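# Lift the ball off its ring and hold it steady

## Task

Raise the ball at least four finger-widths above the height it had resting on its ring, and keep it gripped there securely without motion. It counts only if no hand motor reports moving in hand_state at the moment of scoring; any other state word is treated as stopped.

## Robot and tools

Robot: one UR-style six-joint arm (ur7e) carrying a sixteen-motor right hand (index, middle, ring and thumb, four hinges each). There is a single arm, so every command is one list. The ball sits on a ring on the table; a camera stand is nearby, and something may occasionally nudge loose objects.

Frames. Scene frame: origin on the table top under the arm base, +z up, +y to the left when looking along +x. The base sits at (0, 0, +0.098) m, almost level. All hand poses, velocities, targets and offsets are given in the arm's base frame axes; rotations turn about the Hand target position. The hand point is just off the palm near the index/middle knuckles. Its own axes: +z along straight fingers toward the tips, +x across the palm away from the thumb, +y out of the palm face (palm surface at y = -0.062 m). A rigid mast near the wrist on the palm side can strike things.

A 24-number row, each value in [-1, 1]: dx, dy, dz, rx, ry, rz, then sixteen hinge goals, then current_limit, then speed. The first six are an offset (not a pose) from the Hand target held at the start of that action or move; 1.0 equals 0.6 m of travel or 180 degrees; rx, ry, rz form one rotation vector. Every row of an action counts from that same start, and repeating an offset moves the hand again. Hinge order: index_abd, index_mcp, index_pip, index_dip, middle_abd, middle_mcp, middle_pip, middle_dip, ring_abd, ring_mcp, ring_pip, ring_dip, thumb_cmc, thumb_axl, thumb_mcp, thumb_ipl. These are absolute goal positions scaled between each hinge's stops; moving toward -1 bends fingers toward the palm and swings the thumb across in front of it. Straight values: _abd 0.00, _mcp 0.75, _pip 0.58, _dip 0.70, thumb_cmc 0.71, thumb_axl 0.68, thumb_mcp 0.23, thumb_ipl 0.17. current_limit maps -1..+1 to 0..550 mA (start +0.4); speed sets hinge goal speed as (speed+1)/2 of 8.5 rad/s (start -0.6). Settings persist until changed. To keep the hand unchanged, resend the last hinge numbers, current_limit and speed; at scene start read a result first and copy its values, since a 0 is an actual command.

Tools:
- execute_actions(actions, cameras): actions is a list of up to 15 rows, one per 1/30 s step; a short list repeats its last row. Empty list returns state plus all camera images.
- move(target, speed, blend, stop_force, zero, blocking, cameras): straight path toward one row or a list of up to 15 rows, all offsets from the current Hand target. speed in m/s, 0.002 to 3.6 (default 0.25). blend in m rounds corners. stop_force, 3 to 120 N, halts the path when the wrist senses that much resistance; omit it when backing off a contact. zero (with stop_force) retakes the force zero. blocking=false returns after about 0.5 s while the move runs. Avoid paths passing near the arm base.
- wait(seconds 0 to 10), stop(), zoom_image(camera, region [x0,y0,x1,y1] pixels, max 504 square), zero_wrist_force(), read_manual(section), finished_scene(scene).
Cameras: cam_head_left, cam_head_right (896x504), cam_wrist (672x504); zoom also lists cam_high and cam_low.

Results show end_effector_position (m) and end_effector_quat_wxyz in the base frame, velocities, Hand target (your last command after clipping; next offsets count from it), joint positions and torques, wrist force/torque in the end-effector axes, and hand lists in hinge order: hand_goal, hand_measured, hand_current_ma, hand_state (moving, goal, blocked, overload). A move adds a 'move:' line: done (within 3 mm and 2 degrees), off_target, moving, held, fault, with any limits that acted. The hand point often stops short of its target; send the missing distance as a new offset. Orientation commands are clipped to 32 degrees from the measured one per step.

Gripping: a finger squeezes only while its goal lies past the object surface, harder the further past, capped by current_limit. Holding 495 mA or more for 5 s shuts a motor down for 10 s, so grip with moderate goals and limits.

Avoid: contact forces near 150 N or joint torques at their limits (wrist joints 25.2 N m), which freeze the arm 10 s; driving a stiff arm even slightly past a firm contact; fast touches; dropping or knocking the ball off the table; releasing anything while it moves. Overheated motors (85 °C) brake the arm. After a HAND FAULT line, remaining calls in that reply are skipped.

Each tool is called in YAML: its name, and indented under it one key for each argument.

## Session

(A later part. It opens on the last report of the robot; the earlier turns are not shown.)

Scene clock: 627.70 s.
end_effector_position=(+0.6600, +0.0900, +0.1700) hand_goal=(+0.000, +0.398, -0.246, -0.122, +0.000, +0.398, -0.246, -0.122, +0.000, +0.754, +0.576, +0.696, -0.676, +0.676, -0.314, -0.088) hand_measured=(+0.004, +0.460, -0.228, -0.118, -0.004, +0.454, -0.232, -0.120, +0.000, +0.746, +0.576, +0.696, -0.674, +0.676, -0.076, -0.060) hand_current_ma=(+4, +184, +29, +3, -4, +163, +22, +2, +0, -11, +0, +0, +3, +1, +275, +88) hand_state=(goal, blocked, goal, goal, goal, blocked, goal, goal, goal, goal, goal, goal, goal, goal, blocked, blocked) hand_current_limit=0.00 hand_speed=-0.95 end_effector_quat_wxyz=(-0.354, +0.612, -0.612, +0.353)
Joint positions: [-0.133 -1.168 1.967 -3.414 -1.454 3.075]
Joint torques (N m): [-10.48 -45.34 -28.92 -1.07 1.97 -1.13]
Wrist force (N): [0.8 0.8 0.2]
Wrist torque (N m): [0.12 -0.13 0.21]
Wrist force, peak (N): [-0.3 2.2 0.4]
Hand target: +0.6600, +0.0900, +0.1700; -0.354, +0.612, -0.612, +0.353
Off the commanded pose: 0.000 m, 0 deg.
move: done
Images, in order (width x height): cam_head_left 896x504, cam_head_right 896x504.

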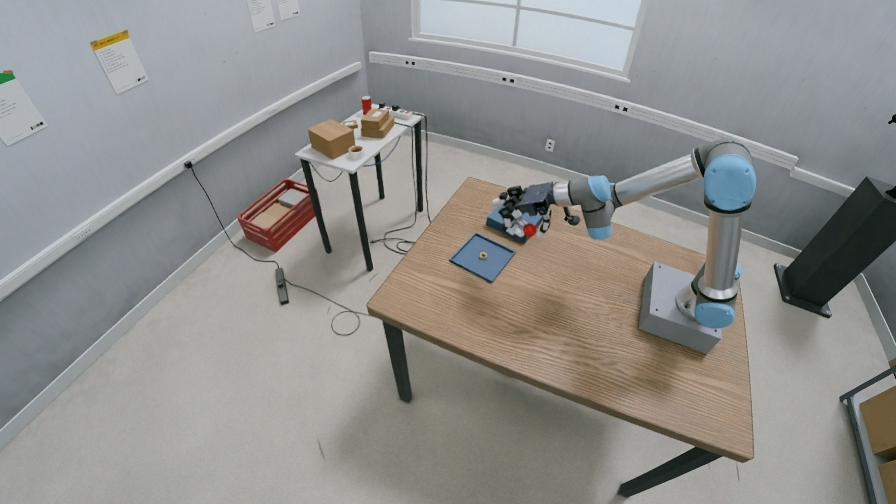

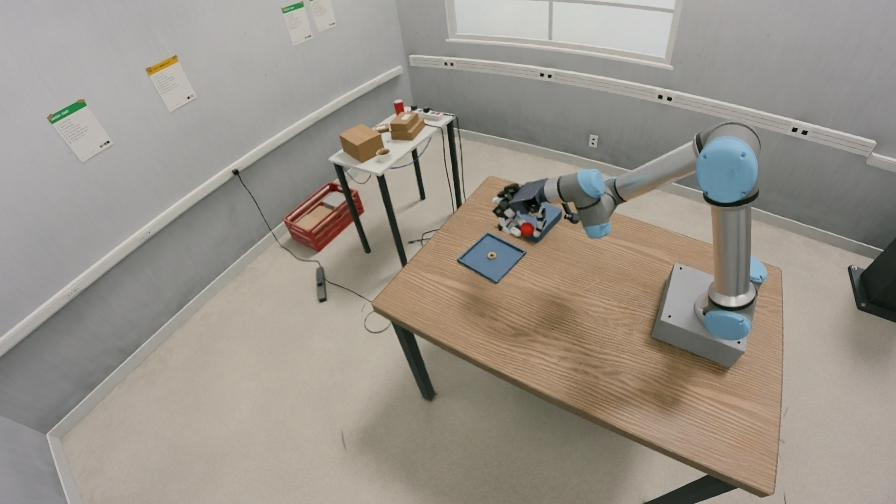

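move:
  target: [0.1883, -0.5133, -0.1833, 0, 0, 0, 0.0, 0.397, -0.2467, -0.1217, 0.0, 0.397, -0.2467, -0.1217, 0.0, 0.754, 0.576, 0.696, -0.677, 0.6766, -0.3146, -0.0886, 0.0, -0.95]
  cameras: ["all"]
  speed: 0.12

zoom_image:
  camera: "cam_head_left"
  region: [450, 150, 590, 248]

zoom_image:
  camera: "cam_head_right"
  region: [450, 150, 590, 248]

zoom_image:
  camera: "cam_wrist"
  region: [280, 0, 672, 294]

Scene clock: 785.27 s.
end_effector_position=(+0.7729, -0.2179, +0.0601) hand_goal=(+0.000, +0.398, -0.246, -0.122, +0.000, +0.398, -0.246, -0.122, +0.000, +0.754, +0.576, +0.696, -0.676, +0.676, -0.314, -0.088) hand_measured=(+0.004, +0.460, -0.228, -0.118, -0.004, +0.454, -0.232, -0.120, +0.000, +0.746, +0.576, +0.696, -0.674, +0.676, -0.076, -0.060) hand_current_ma=(+4, +184, +29, +3, -4, +163, +22, +2, +0, -11, +0, +0, +3, +1, +275, +88) hand_state=(goal, blocked, goal, goal, goal, blocked, goal, goal, goal, goal, goal, goal, goal, goal, blocked, blocked) hand_current_limit=0.00 hand_speed=-0.95 end_effector_quat_wxyz=(-0.354, +0.612, -0.612, +0.353)
Joint positions: [-0.575 -0.73 1.523 -3.332 -1.079 2.829]
Joint torques (N m): [-11.54 -48.02 -27.21 -0.98 2.17 -1.3]
Wrist force (N): [0.3 1.4 0.3]
Wrist torque (N m): [0.17 -0.08 0.16]
Wrist force, peak (N): [1.5 1.5 0.7]
Hand target: +0.7730, -0.2180, +0.0601; -0.354, +0.612, -0.612, +0.353
Off the commanded pose: 0.000 m, 0 deg.
move: done

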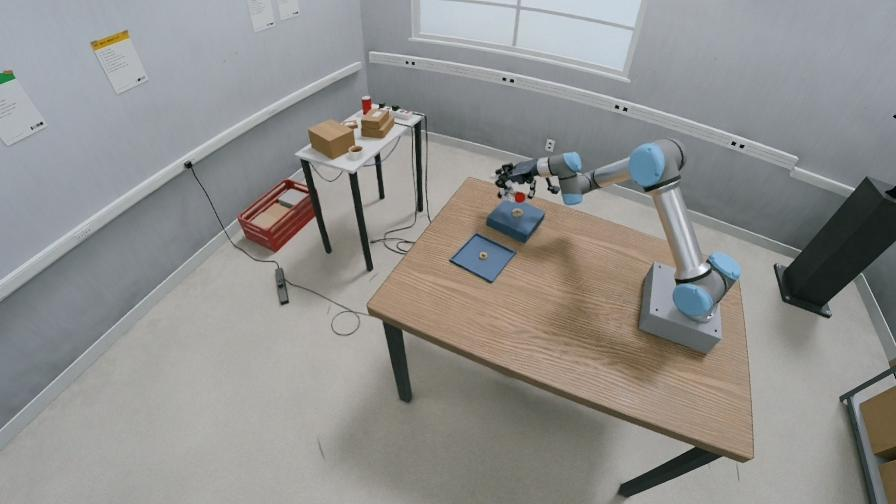

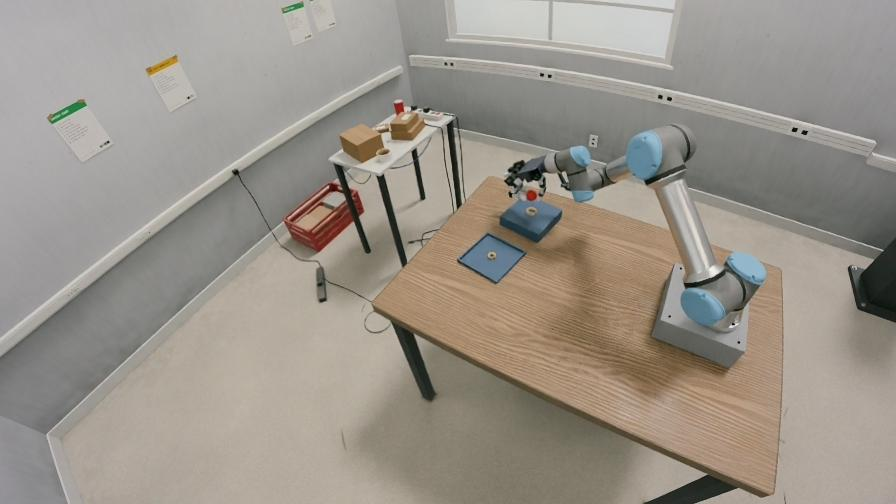

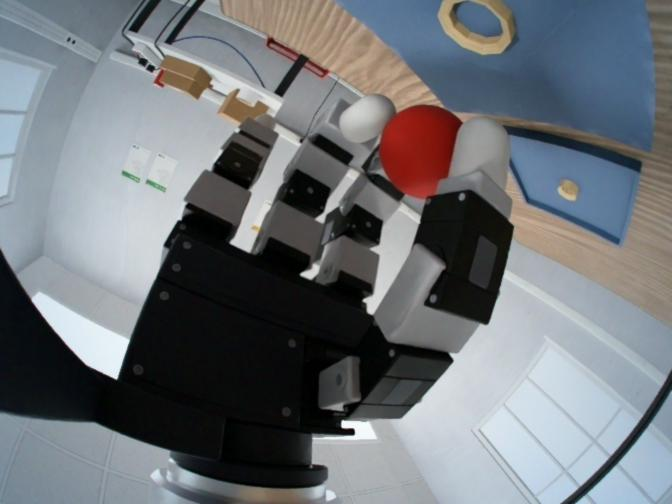

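Scaled by 3.600 from the camera's 896x504 image, which has a finer 1280x720 frame.

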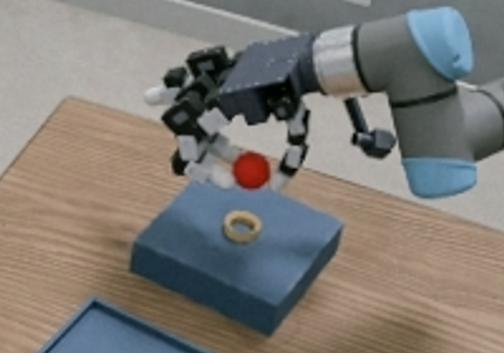

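Scaled by 3.600 from the camera's 896x504 image, which has a finer 1280x720 frame.

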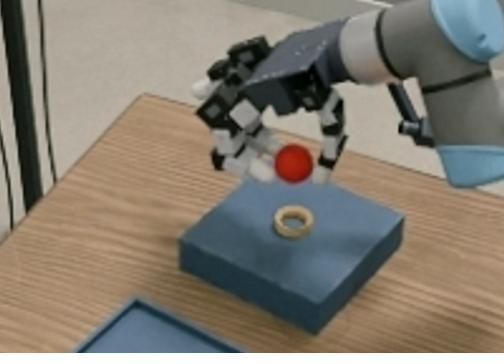

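Scaled by 1.286 from the camera's 672x504 image, which has a finer 960x720 frame.

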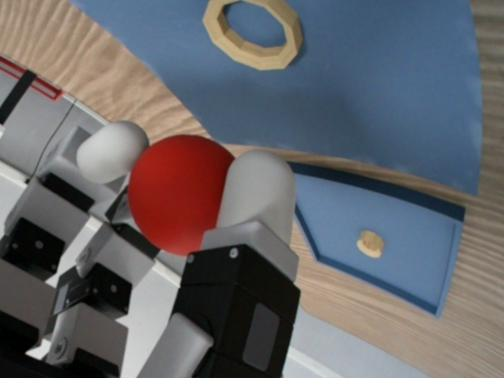

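move:
  target: [0, 0, -0.0667, 0, 0, 0, 0.0, 0.397, -0.2467, -0.1217, 0.0, 0.397, -0.2467, -0.1217, 0.0, 0.754, 0.576, 0.696, -0.677, 0.6766, -0.3146, -0.0886, 0.0, -0.95]
  cameras: ["all"]
  speed: 0.08

zoom_image:
  camera: "cam_head_left"
  region: [470, 170, 570, 240]

zoom_image:
  camera: "cam_head_right"
  region: [470, 170, 570, 240]

zoom_image:
  camera: "cam_wrist"
  region: [280, 0, 672, 294]

Scene clock: 813.43 s.
end_effector_position=(+0.7730, -0.2180, +0.0201) hand_goal=(+0.000, +0.398, -0.246, -0.122, +0.000, +0.398, -0.246, -0.122, +0.000, +0.754, +0.576, +0.696, -0.676, +0.676, -0.314, -0.088) hand_measured=(+0.004, +0.460, -0.228, -0.118, -0.004, +0.454, -0.232, -0.120, +0.000, +0.746, +0.576, +0.696, -0.674, +0.676, -0.076, -0.060) hand_current_ma=(+4, +184, +29, +3, -4, +163, +22, +2, +0, -11, +0, +0, +3, +1, +275, +88) hand_state=(goal, blocked, goal, goal, goal, blocked, goal, goal, goal, goal, goal, goal, goal, goal, blocked, blocked) hand_current_limit=0.00 hand_speed=-0.95 end_effector_quat_wxyz=(-0.354, +0.612, -0.612, +0.353)
Joint positions: [-0.575 -0.66 1.519 -3.397 -1.079 2.829]
Joint torques (N m): [-3.8 -49.82 -27.7 -4.52 1.6 1.47]
Wrist force (N): [0.8 1.1 0.1]
Wrist torque (N m): [0.15 -0.14 0.21]
Wrist force, peak (N): [0.6 1.7 0.8]
Hand target: +0.7730, -0.2180, +0.0200; -0.354, +0.612, -0.612, +0.353
Off the commanded pose: 0.000 m, 0 deg.
move: done

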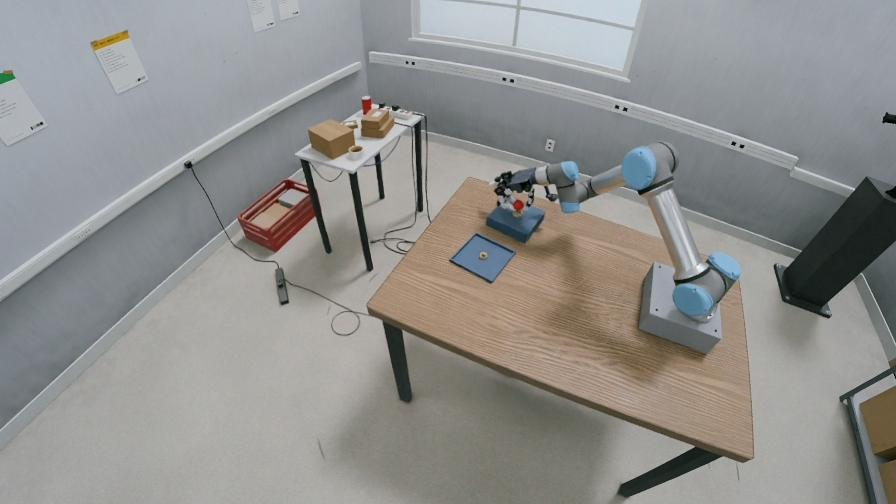

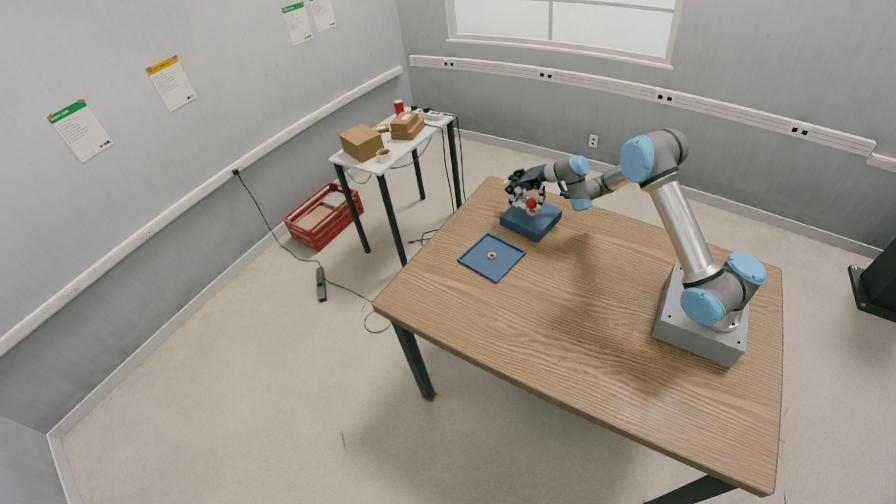

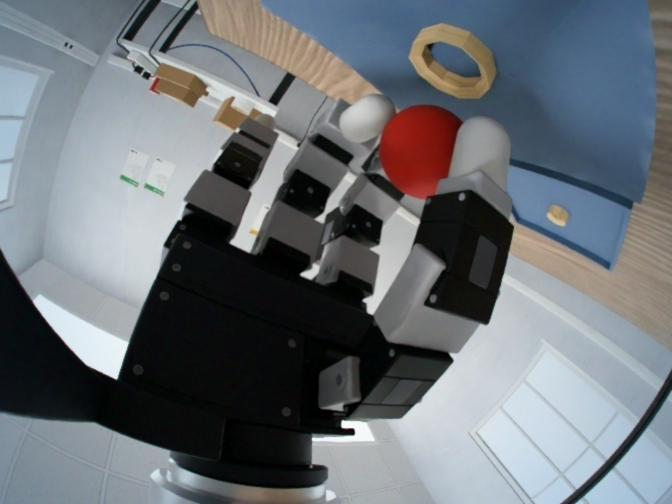

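Scaled by 5.040 from the camera's 896x504 image, which has a finer 1280x720 frame.

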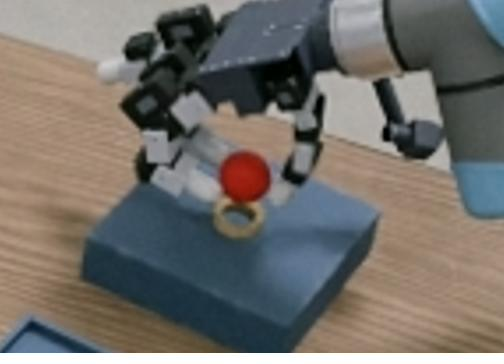

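Scaled by 5.040 from the camera's 896x504 image, which has a finer 1280x720 frame.

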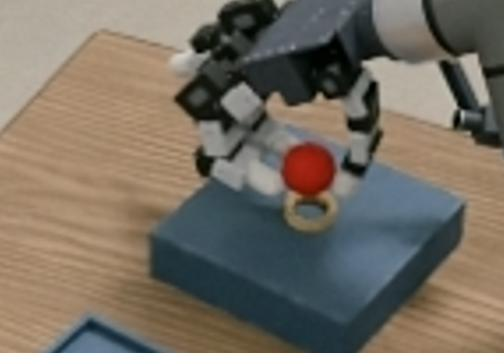

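Scaled by 1.286 from the camera's 672x504 image, which has a finer 960x720 frame.

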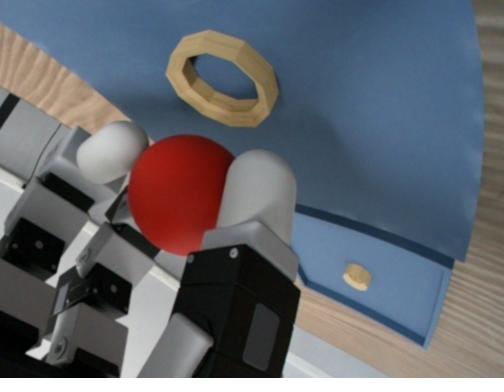

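move:
  target: [0.005, -0.0223, -0.025, 0, 0, 0, 0.0, 0.397, -0.2467, -0.1217, 0.0, 0.397, -0.2467, -0.1217, 0.0, 0.754, 0.576, 0.696, -0.677, 0.6766, -0.3146, -0.0886, 0.0, -0.95]
  cameras: ["all"]
  speed: 0.05

zoom_image:
  camera: "cam_head_left"
  region: [470, 170, 570, 240]

zoom_image:
  camera: "cam_head_right"
  region: [470, 170, 570, 240]

zoom_image:
  camera: "cam_wrist"
  region: [280, 0, 672, 294]

Scene clock: 837.27 s.
end_effector_position=(+0.7760, -0.2313, +0.0051) hand_goal=(+0.000, +0.398, -0.246, -0.122, +0.000, +0.398, -0.246, -0.122, +0.000, +0.754, +0.576, +0.696, -0.676, +0.676, -0.314, -0.088) hand_measured=(+0.004, +0.460, -0.228, -0.118, -0.004, +0.454, -0.232, -0.120, +0.000, +0.746, +0.576, +0.696, -0.674, +0.676, -0.076, -0.060) hand_current_ma=(+4, +184, +29, +3, -4, +163, +22, +2, +0, -11, +0, +0, +3, +1, +275, +88) hand_state=(goal, blocked, goal, goal, goal, blocked, goal, goal, goal, goal, goal, goal, goal, goal, blocked, blocked) hand_current_limit=0.00 hand_speed=-0.95 end_effector_quat_wxyz=(-0.354, +0.612, -0.612, +0.353)
Joint positions: [-0.59 -0.622 1.488 -3.4 -1.067 2.819]
Joint torques (N m): [-11.71 -49.97 -26.5 -4.2 2.85 -1.02]
Wrist force (N): [0.4 1.2 0.5]
Wrist torque (N m): [0.13 -0.10 0.18]
Wrist force, peak (N): [0.5 1.8 0.5]
Hand target: +0.7760, -0.2313, +0.0050; -0.354, +0.612, -0.612, +0.353
Off the commanded pose: 0.000 m, 0 deg.
move: done

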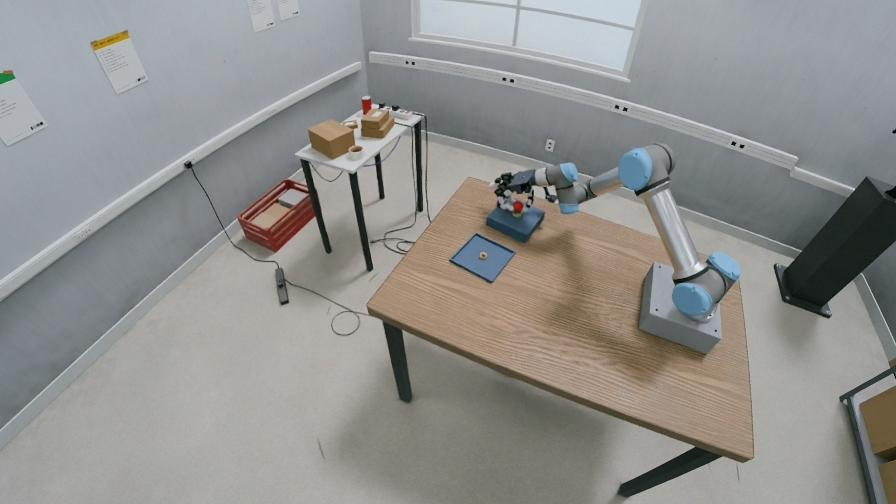

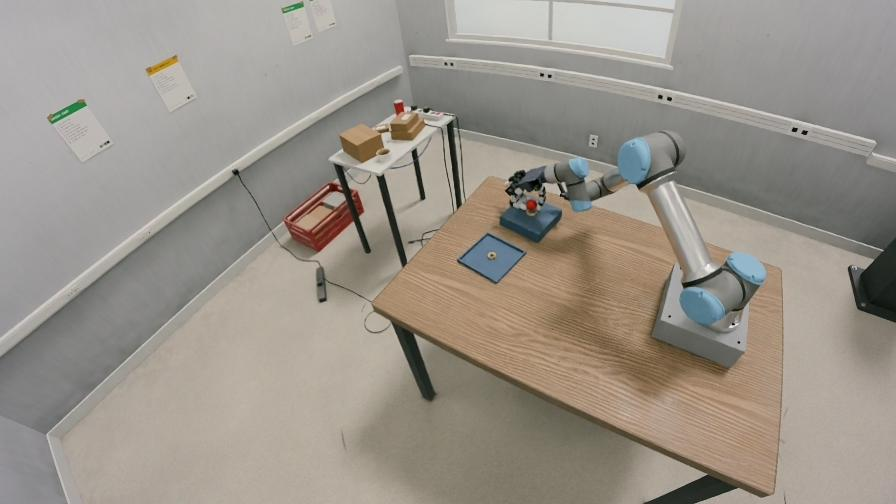

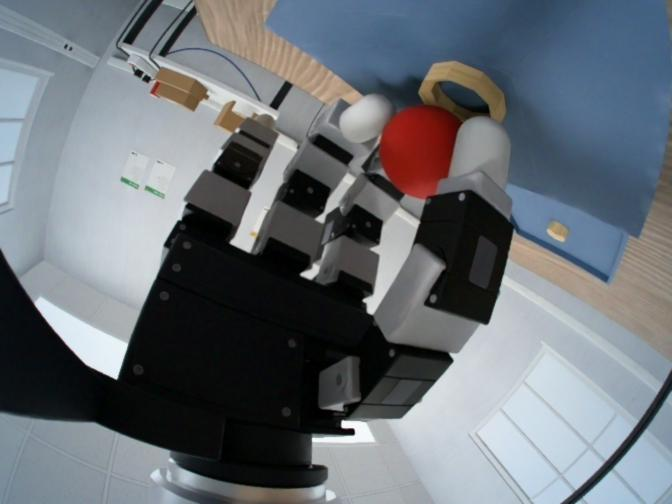

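Scaled by 5.040 from the camera's 896x504 image, which has a finer 1280x720 frame.

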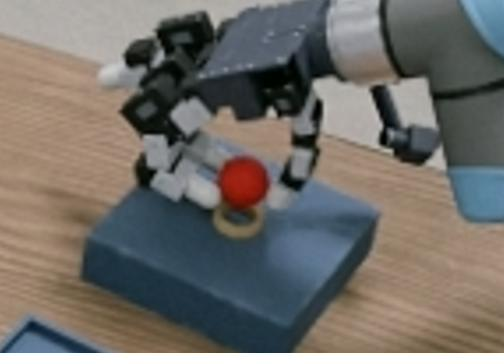

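Scaled by 5.040 from the camera's 896x504 image, which has a finer 1280x720 frame.

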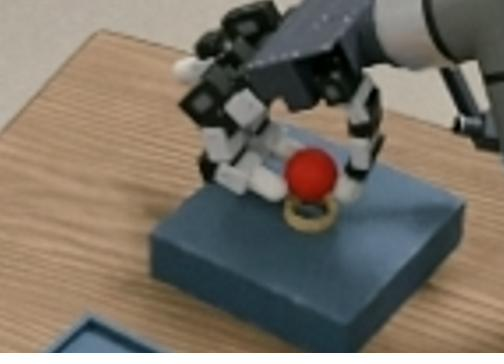

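Scaled by 1.286 from the camera's 672x504 image, which has a finer 960x720 frame.

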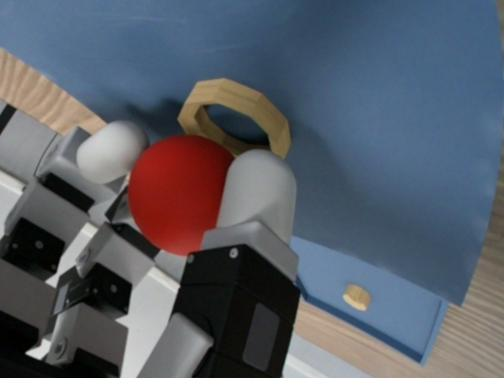

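move:
  target: [-0.0033, -0.005, -0.0417, 0, 0, 0, 0.0, 0.397, -0.2467, -0.1217, 0.0, 0.397, -0.2467, -0.1217, 0.0, 0.754, 0.576, 0.696, -0.677, 0.6766, -0.3146, -0.0886, 0.0, -0.95]
  cameras: ["all"]
  speed: 0.02
  stop_force: 3

zoom_image:
  camera: "cam_head_left"
  region: [470, 170, 570, 240]

zoom_image:
  camera: "cam_wrist"
  region: [280, 0, 672, 294]

Scene clock: 856.40 s.
end_effector_position=(+0.7747, -0.2332, -0.0109) hand_goal=(+0.000, +0.398, -0.246, -0.122, +0.000, +0.398, -0.246, -0.122, +0.000, +0.754, +0.576, +0.696, -0.676, +0.676, -0.314, -0.088) hand_measured=(+0.010, +0.460, -0.228, -0.120, -0.004, +0.434, -0.232, -0.120, +0.000, +0.746, +0.576, +0.696, -0.668, +0.680, -0.076, -0.060) hand_current_ma=(+12, +184, +32, +1, -4, +84, +22, +2, +0, -12, +0, +0, +12, +6, +275, +88) hand_state=(goal, blocked, goal, goal, goal, blocked, goal, goal, goal, goal, goal, goal, goal, goal, blocked, blocked) hand_current_limit=0.00 hand_speed=-0.95 end_effector_quat_wxyz=(-0.354, +0.612, -0.612, +0.353)
Joint positions: [-0.593 -0.594 1.484 -3.423 -1.064 2.817]
Joint torques (N m): [9.12 -62.67 -8.97 -0.82 -0.83 1.33]
Wrist force (N): [-0.7 0.4 0.8]
Wrist torque (N m): [0.13 -0.07 0.17]
Wrist force, peak (N): [-2.4 -2.7 0.1]
Hand target: +0.7747, -0.2332, -0.0109; -0.354, +0.612, -0.612, +0.353 (not the last commanded pose)
Off the commanded pose: 0.009 m, 0 deg.
move: contact

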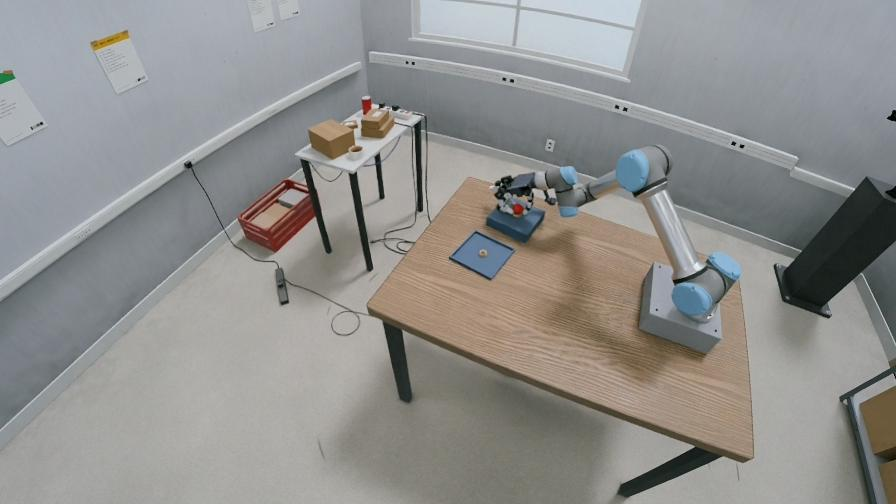

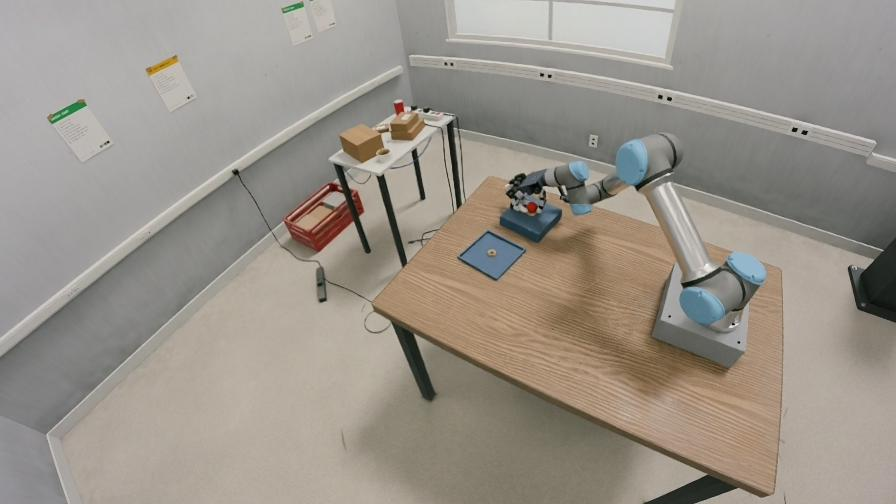

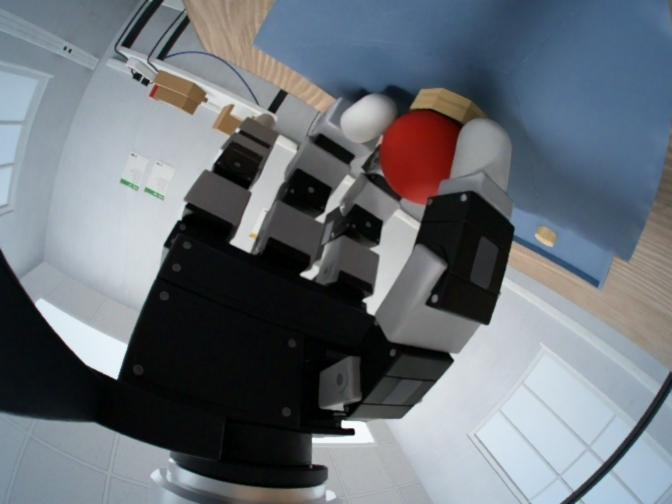

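Scaled by 5.040 from the camera's 896x504 image, which has a finer 1280x720 frame.

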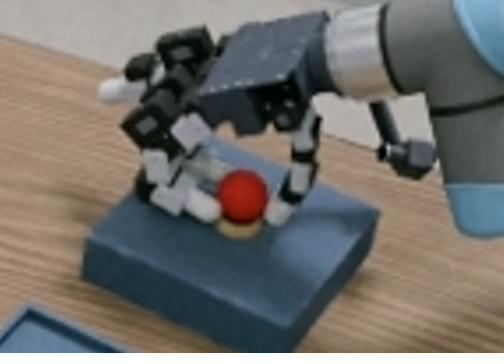

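Scaled by 1.286 from the camera's 672x504 image, which has a finer 960x720 frame.

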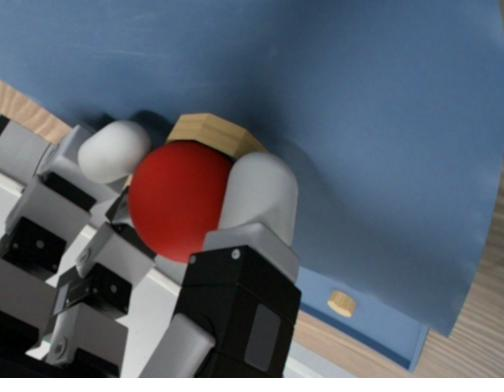

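move:
  target: [0, 0, 0, 0, 0, 0, 0.0, 0.6575, -0.2467, -0.1217, 0.0, 0.6575, -0.2467, -0.1217, 0.0, 0.754, 0.576, 0.696, -0.677, 0.6766, 0.0472, -0.0886, 0.0, -0.97]
  cameras: ["all"]

zoom_image:
  camera: "cam_head_left"
  region: [470, 170, 570, 240]

zoom_image:
  camera: "cam_wrist"
  region: [280, 0, 672, 294]

Scene clock: 872.50 s.
end_effector_position=(+0.7747, -0.2332, -0.0109) hand_goal=(+0.000, +0.658, -0.246, -0.122, +0.000, +0.658, -0.246, -0.122, +0.000, +0.754, +0.576, +0.696, -0.676, +0.676, +0.048, -0.088) hand_measured=(+0.002, +0.642, -0.242, -0.120, -0.002, +0.642, -0.244, -0.120, +0.000, +0.746, +0.576, +0.696, -0.676, +0.678, +0.044, -0.086) hand_current_ma=(+2, -28, +3, +1, -2, -29, +2, +2, +0, -12, +0, +0, +1, +1, -4, +3) hand_state=(goal, goal, goal, goal, goal, goal, goal, goal, goal, goal, goal, goal, goal, goal, goal, goal) hand_current_limit=0.00 hand_speed=-0.97 end_effector_quat_wxyz=(-0.354, +0.612, -0.612, +0.353)
Joint positions: [-0.593 -0.594 1.484 -3.423 -1.064 2.817]
Joint torques (N m): [9.91 -63.06 -10.44 -1.07 1.73 1.56]
Wrist force (N): [0.6 1.1 -0.2]
Wrist torque (N m): [0.19 -0.12 0.21]
Wrist force, peak (N): [0.5 1.4 -0.3]
Hand target: +0.7747, -0.2332, -0.0109; -0.354, +0.612, -0.612, +0.353
Off the commanded pose: 0.000 m, 0 deg.
move: done

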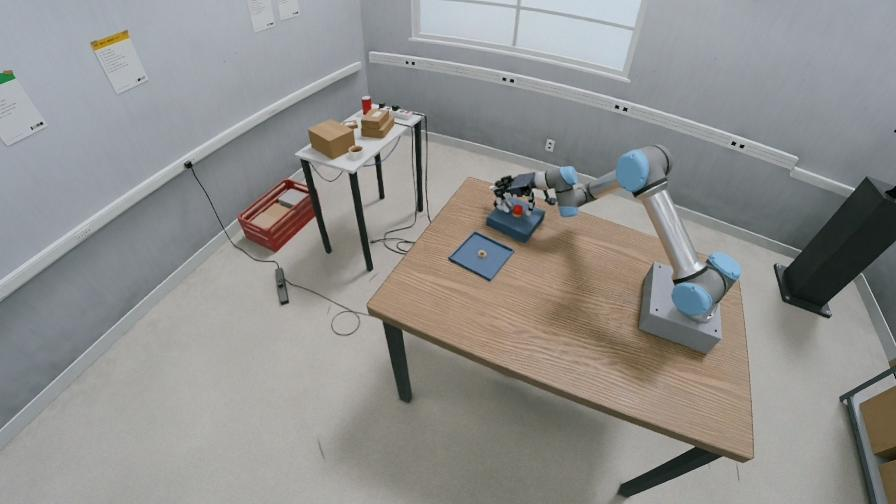

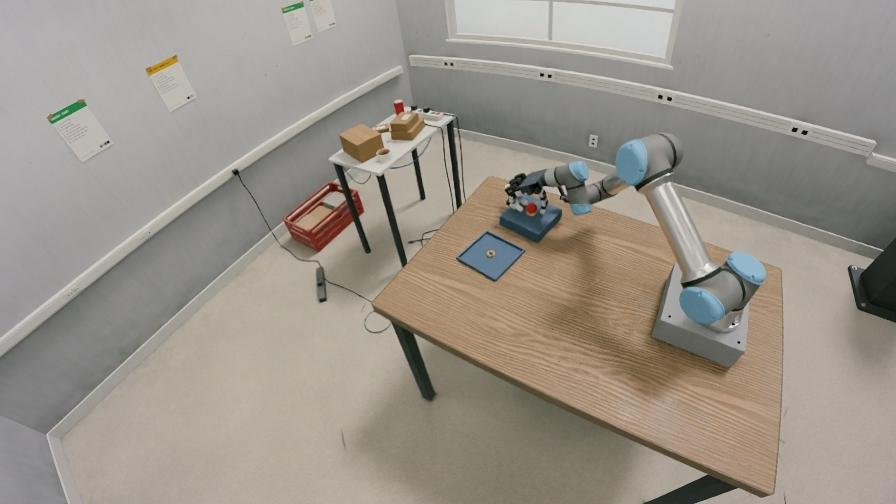

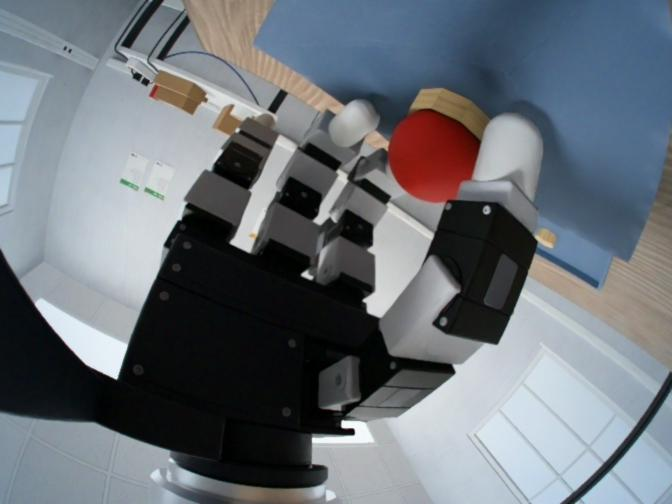

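Scaled by 5.040 from the camera's 896x504 image, which has a finer 1280x720 frame.

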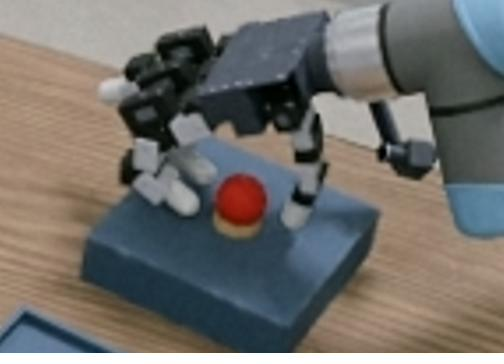

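Scaled by 1.286 from the camera's 672x504 image, which has a finer 960x720 frame.

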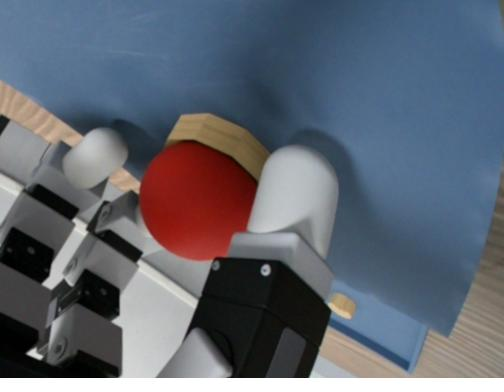

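move:
  target:
    - [0, 0, 0.1667, 0, 0, 0, 0.0, 0.6575, -0.2467, -0.1217, 0.0, 0.6575, -0.2467, -0.1217, 0.0, 0.754, 0.576, 0.696, -0.677, 0.6766, 0.0472, -0.0886, 0.0, -0.6]
    - [-0.4173, 0.4347, 0.447, -0.0086, 0.3572, 0.1191, 0.0, 0.754, 0.576, 0.696, 0.0, 0.754, 0.576, 0.696, 0.0, 0.754, 0.576, 0.696, 0.714, 0.678, 0.226, 0.168, 0.4, -0.6]
  cameras: ["all"]
  speed: [0.15, 0.4]

zoom_image:
  camera: "cam_head_left"
  region: [430, 160, 610, 300]

zoom_image:
  camera: "cam_head_right"
  region: [430, 160, 610, 300]

zoom_image:
  camera: "cam_wrist"
  region: [0, 0, 400, 300]

Scene clock: 940.63 s.
end_effector_position=(+0.5243, +0.0276, +0.2573) hand_goal=(+0.000, +0.754, +0.576, +0.696, +0.000, +0.754, +0.576, +0.696, +0.000, +0.754, +0.576, +0.696, +0.714, +0.678, +0.226, +0.168) hand_measured=(+0.002, +0.752, +0.574, +0.694, -0.002, +0.752, +0.574, +0.694, +0.000, +0.750, +0.576, +0.696, +0.712, +0.678, +0.216, +0.164) hand_current_ma=(+2, -1, -2, -2, -2, -1, -2, -3, +0, -4, +0, +0, -1, -1, -20, -7) hand_state=(goal, goal, goal, goal, goal, goal, goal, goal, goal, goal, goal, goal, goal, goal, goal, goal) hand_current_limit=0.40 hand_speed=-0.60 end_effector_quat_wxyz=(-0.025, +0.808, -0.583, -0.085)
Joint positions: [-0.209 -1.237 1.432 -1.629 -1.457 2.605]
Joint torques (N m): [10.68 -33.46 -34.42 -0.07 0 1.35]
Wrist force (N): [0.6 -0.1 0.1]
Wrist torque (N m): [-0.02 -0.09 -0.08]
Wrist force, peak (N): [0.6 2.2 0.5]
Hand target: +0.5243, +0.0276, +0.2573; -0.025, +0.808, -0.583, -0.085
Off the commanded pose: 0.000 m, 0 deg.
move: done

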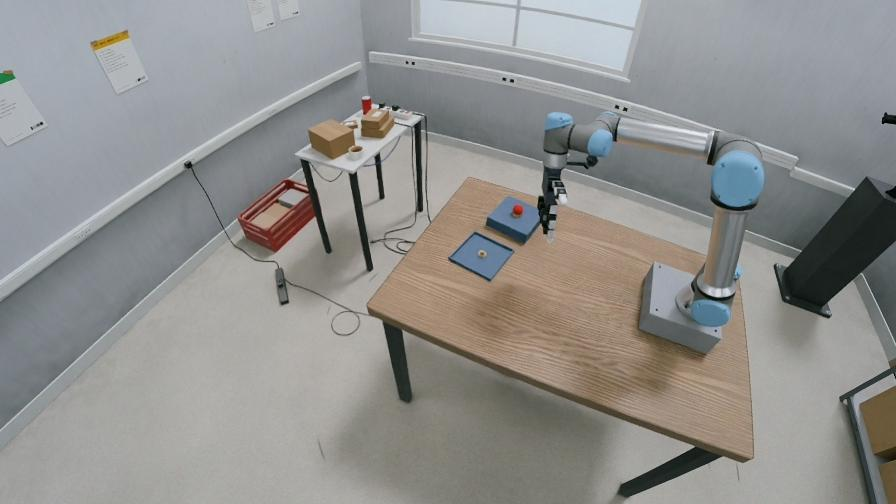

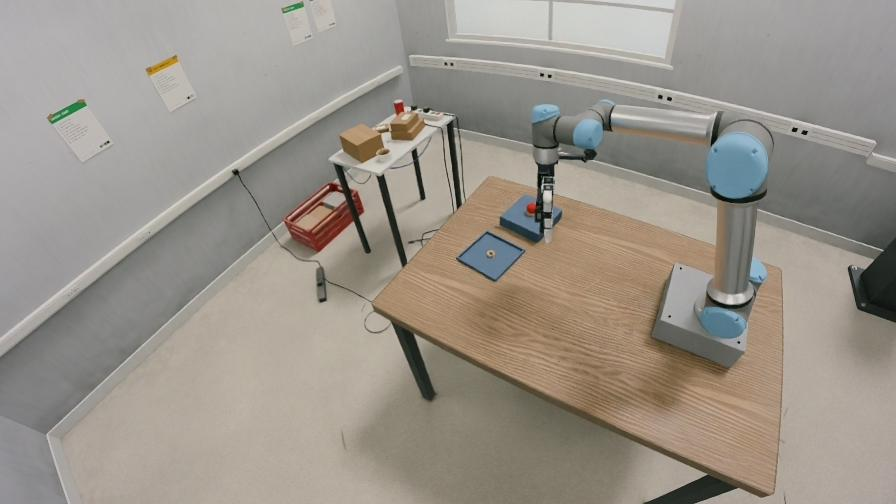

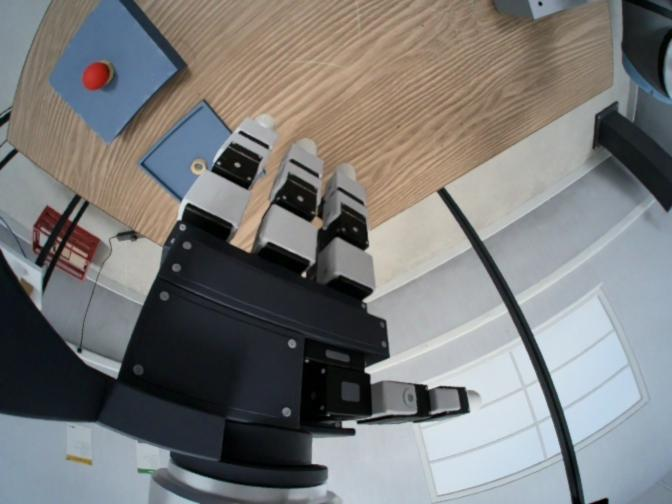

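Scaled by 2.800 from the camera's 896x504 image, which has a finer 1280x720 frame.

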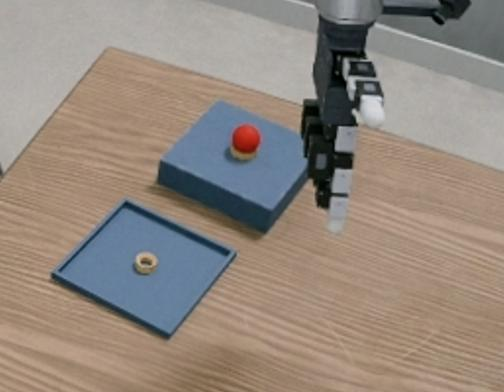

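Scaled by 2.800 from the camera's 896x504 image, which has a finer 1280x720 frame.

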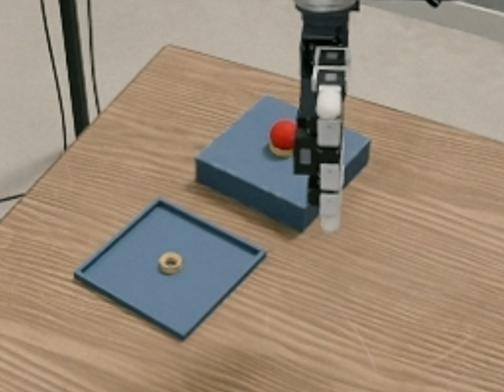

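Scaled by 1.260 from the camera's 672x504 image, which has a finer 960x720 frame.

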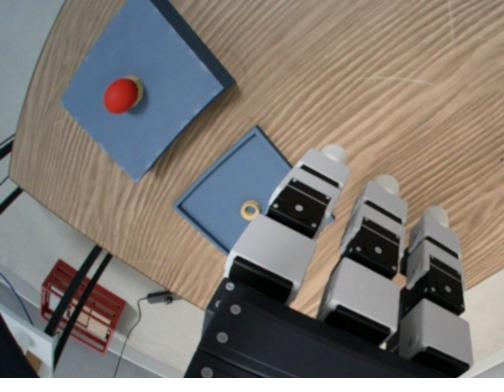

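move:
  target: [0.4070, -0.4273, -0.3697, 0.0086, -0.3572, -0.1191, 0.0, 0.6575, -0.2467, -0.1217, 0.0, 0.6575, -0.2467, -0.1217, 0.0, 0.754, 0.576, 0.696, -0.677, 0.6766, 0.0472, -0.0886, 0.2, -0.6]
  cameras: ["cam_head_left", "cam_wrist"]
  speed: 0.5

zoom_image:
  camera: "cam_wrist"
  region: [336, 0, 588, 252]

Scene clock: 959.20 s.
end_effector_position=(+0.7685, -0.2287, +0.0356) hand_goal=(+0.000, +0.658, -0.246, -0.122, +0.000, +0.658, -0.246, -0.122, +0.000, +0.754, +0.576, +0.696, -0.676, +0.676, +0.048, -0.088) hand_measured=(+0.002, +0.654, -0.244, -0.118, -0.002, +0.654, -0.244, -0.118, +0.000, +0.748, +0.576, +0.696, -0.674, +0.678, +0.046, -0.086) hand_current_ma=(+2, -4, +3, +3, -2, -4, +2, +4, +0, -9, +0, +0, +2, +1, -2, +1) hand_state=(goal, goal, goal, goal, goal, goal, goal, goal, goal, goal, goal, goal, goal, goal, goal, goal) hand_current_limit=0.20 hand_speed=-0.60 end_effector_quat_wxyz=(-0.354, +0.612, -0.612, +0.353)
Joint positions: [-0.593 -0.689 1.524 -3.368 -1.064 2.817]
Joint torques (N m): [-11.09 -46.86 -29.51 -4.88 -0.56 1.6]
Wrist force (N): [0.4 0.9 -0.2]
Wrist torque (N m): [0.16 -0.09 -0.01]
Wrist force, peak (N): [1.6 1.8 0.8]
Hand target: +0.7685, -0.2288, +0.0355; -0.354, +0.612, -0.612, +0.353
Off the commanded pose: 0.000 m, 0 deg.
move: done
Images, in order (width x height): cam_head_left 896x504, cam_wrist 672x504.

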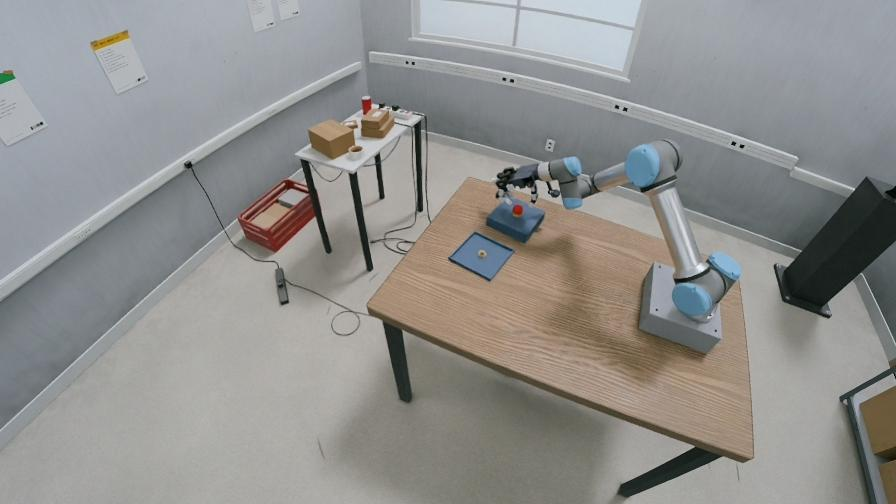

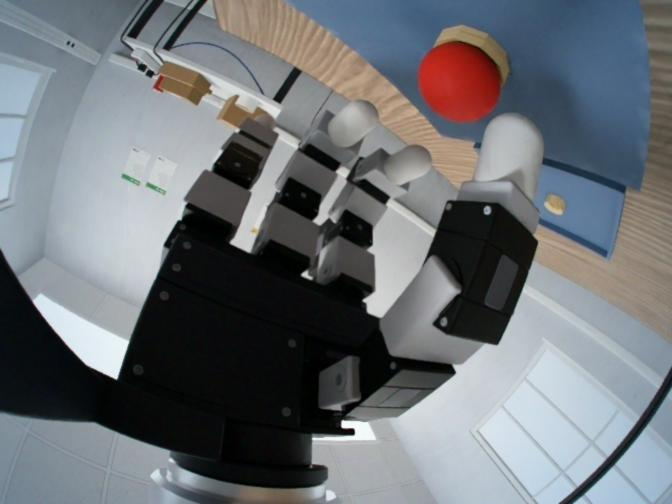

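Scaled by 2.000 from the camera's 672x504 image, which has a finer 960x720 frame.

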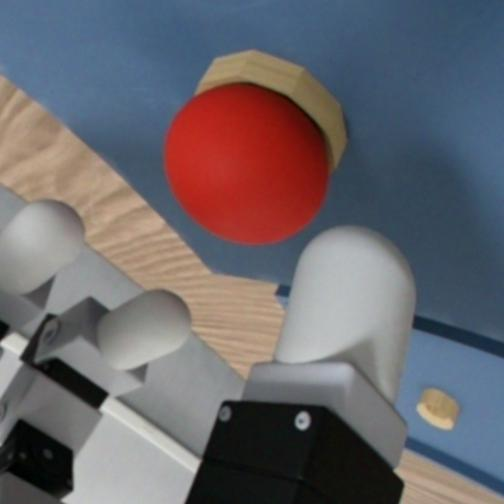

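move:
  target: [0, -0.0037, -0.075, 0, 0, 0, 0.0, 0.6575, -0.2467, -0.1217, 0.0, 0.6575, -0.2467, -0.1217, 0.0, 0.754, 0.576, 0.696, -0.677, 0.6766, 0.0472, -0.0886, 0.2, -0.9]
  speed: 0.12

move:
  target: [0, 0, 0, 0, 0, 0, 0.0, 0.438, -0.2467, -0.1217, 0.0, 0.438, -0.2467, -0.1217, 0.0, 0.754, 0.576, 0.696, -0.677, 0.6766, -0.3146, -0.0886, 0.2, -0.9]

move:
  target: [0, 0, 0.2167, 0, 0, 0, 0.0, 0.438, -0.2467, -0.1217, 0.0, 0.438, -0.2467, -0.1217, 0.0, 0.754, 0.576, 0.696, -0.677, 0.6766, -0.3146, -0.0886, 0.2, -0.9]
  cameras: ["cam_head_left", "cam_wrist"]
  speed: 0.2

zoom_image:
  camera: "cam_wrist"
  region: [336, 0, 588, 252]

Scene clock: 976.30 s.
end_effector_position=(+0.7685, -0.2310, -0.0094) hand_goal=(+0.000, +0.658, -0.246, -0.122, +0.000, +0.658, -0.246, -0.122, +0.000, +0.754, +0.576, +0.696, -0.676, +0.676, +0.048, -0.088) hand_measured=(+0.002, +0.654, -0.244, -0.118, -0.002, +0.654, -0.244, -0.118, +0.000, +0.746, +0.576, +0.696, -0.674, +0.678, +0.046, -0.086) hand_current_ma=(+2, -5, +3, +3, -2, -5, +2, +4, +0, -10, +0, +0, +2, +1, -2, +1) hand_state=(goal, goal, goal, goal, goal, goal, goal, goal, goal, goal, goal, goal, goal, goal, goal, goal) hand_current_limit=0.20 hand_speed=-0.90 end_effector_quat_wxyz=(-0.354, +0.612, -0.612, +0.353)
Joint positions: [-0.596 -0.607 1.509 -3.435 -1.062 2.815]
Joint torques (N m): [-10.17 -51.29 -25.23 -4.36 2.3 -0.17]
Wrist force (N): [0.8 0.5 0.0]
Wrist torque (N m): [0.11 -0.15 0.20]
Wrist force, peak (N): [0.4 1.7 0.4]
Hand target: +0.7685, -0.2310, -0.0095; -0.354, +0.612, -0.612, +0.353
Off the commanded pose: 0.000 m, 0 deg.
move: done

Scene clock: 977.30 s.
end_effector_position=(+0.7685, -0.2310, -0.0095) hand_goal=(+0.000, +0.438, -0.246, -0.122, +0.000, +0.438, -0.246, -0.122, +0.000, +0.754, +0.576, +0.696, -0.676, +0.676, -0.314, -0.088) hand_measured=(+0.004, +0.516, -0.228, -0.120, -0.002, +0.484, -0.236, -0.118, +0.000, +0.746, +0.576, +0.696, -0.674, +0.678, -0.094, -0.072) hand_current_ma=(+3, +253, +31, +2, -2, +121, +15, +4, +0, -10, +0, +0, +3, +1, +330, +40) hand_state=(goal, blocked, goal, goal, goal, blocked, goal, goal, goal, goal, goal, goal, goal, goal, blocked, goal) hand_current_limit=0.20 hand_speed=-0.90 end_effector_quat_wxyz=(-0.354, +0.612, -0.612, +0.353)
Joint positions: [-0.596 -0.607 1.509 -3.435 -1.062 2.815]
Joint torques (N m): [-11.28 -46.55 -21.04 -3.35 1.22 1.22]
Wrist force (N): [-0.1 -1.1 0.3]
Wrist torque (N m): [0.16 -0.11 0.22]
Wrist force, peak (N): [-0.5 -2.2 1.8]
Hand target: +0.7685, -0.2310, -0.0095; -0.354, +0.612, -0.612, +0.353
Off the commanded pose: 0.000 m, 0 deg.
move: done

Scene clock: 978.47 s.
end_effector_position=(+0.7686, -0.2309, +0.1204) hand_goal=(+0.000, +0.438, -0.246, -0.122, +0.000, +0.438, -0.246, -0.122, +0.000, +0.754, +0.576, +0.696, -0.676, +0.676, -0.314, -0.088) hand_measured=(+0.004, +0.506, -0.226, -0.116, -0.002, +0.476, -0.236, -0.118, +0.000, +0.746, +0.576, +0.696, -0.674, +0.678, -0.094, -0.062) hand_current_ma=(+3, +209, +37, +6, -2, +97, +15, +4, +0, -12, +0, +0, +2, +1, +330, +74) hand_state=(goal, blocked, blocked, goal, goal, blocked, goal, goal, goal, goal, goal, goal, goal, goal, blocked, blocked) hand_current_limit=0.20 hand_speed=-0.90 end_effector_quat_wxyz=(-0.354, +0.612, -0.612, +0.353)
Joint positions: [-0.596 -0.826 1.51 -3.216 -1.062 2.815]
Joint torques (N m): [-10.43 -58.49 -28.96 -0.9 2.68 -1.16]
Wrist force (N): [0.3 1.3 0.4]
Wrist torque (N m): [0.14 -0.09 0.17]
Wrist force, peak (N): [0.4 3.0 0.8]
Hand target: +0.7685, -0.2310, +0.1205; -0.354, +0.612, -0.612, +0.353
Off the commanded pose: 0.000 m, 0 deg.
move: done
Images, in order (width x height): cam_head_left 896x504, cam_wrist 672x504.

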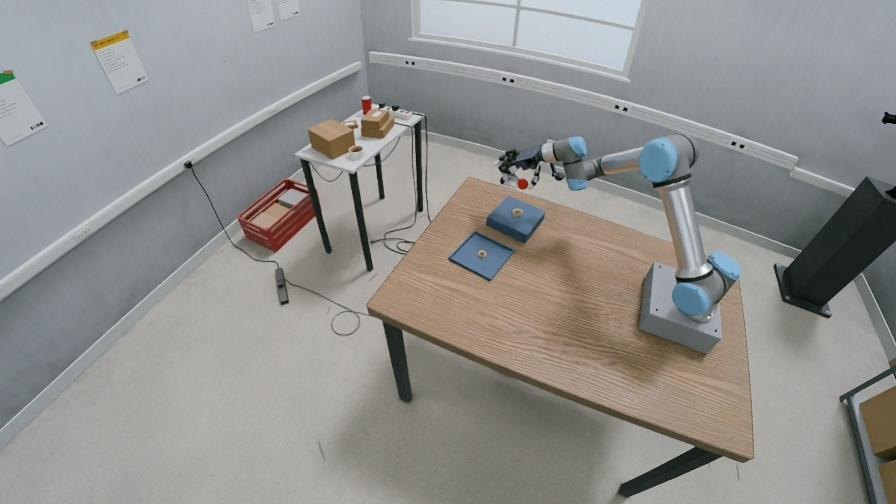

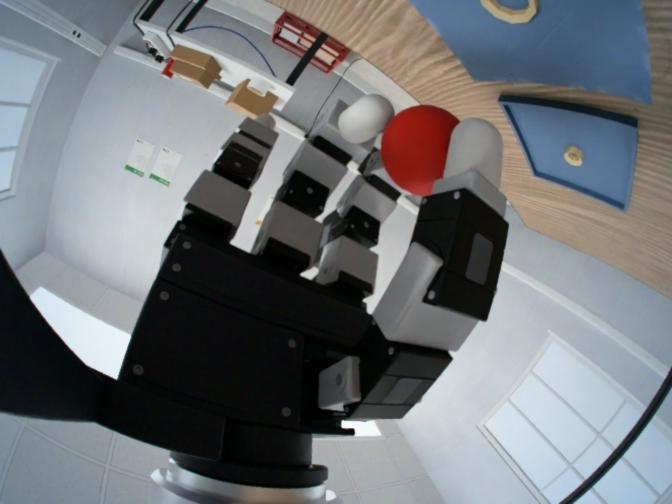

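Scaled by 2.000 from the camera's 672x504 image, which has a finer 960x720 frame.

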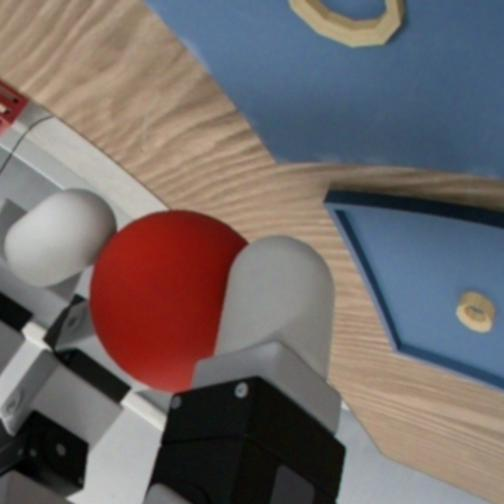

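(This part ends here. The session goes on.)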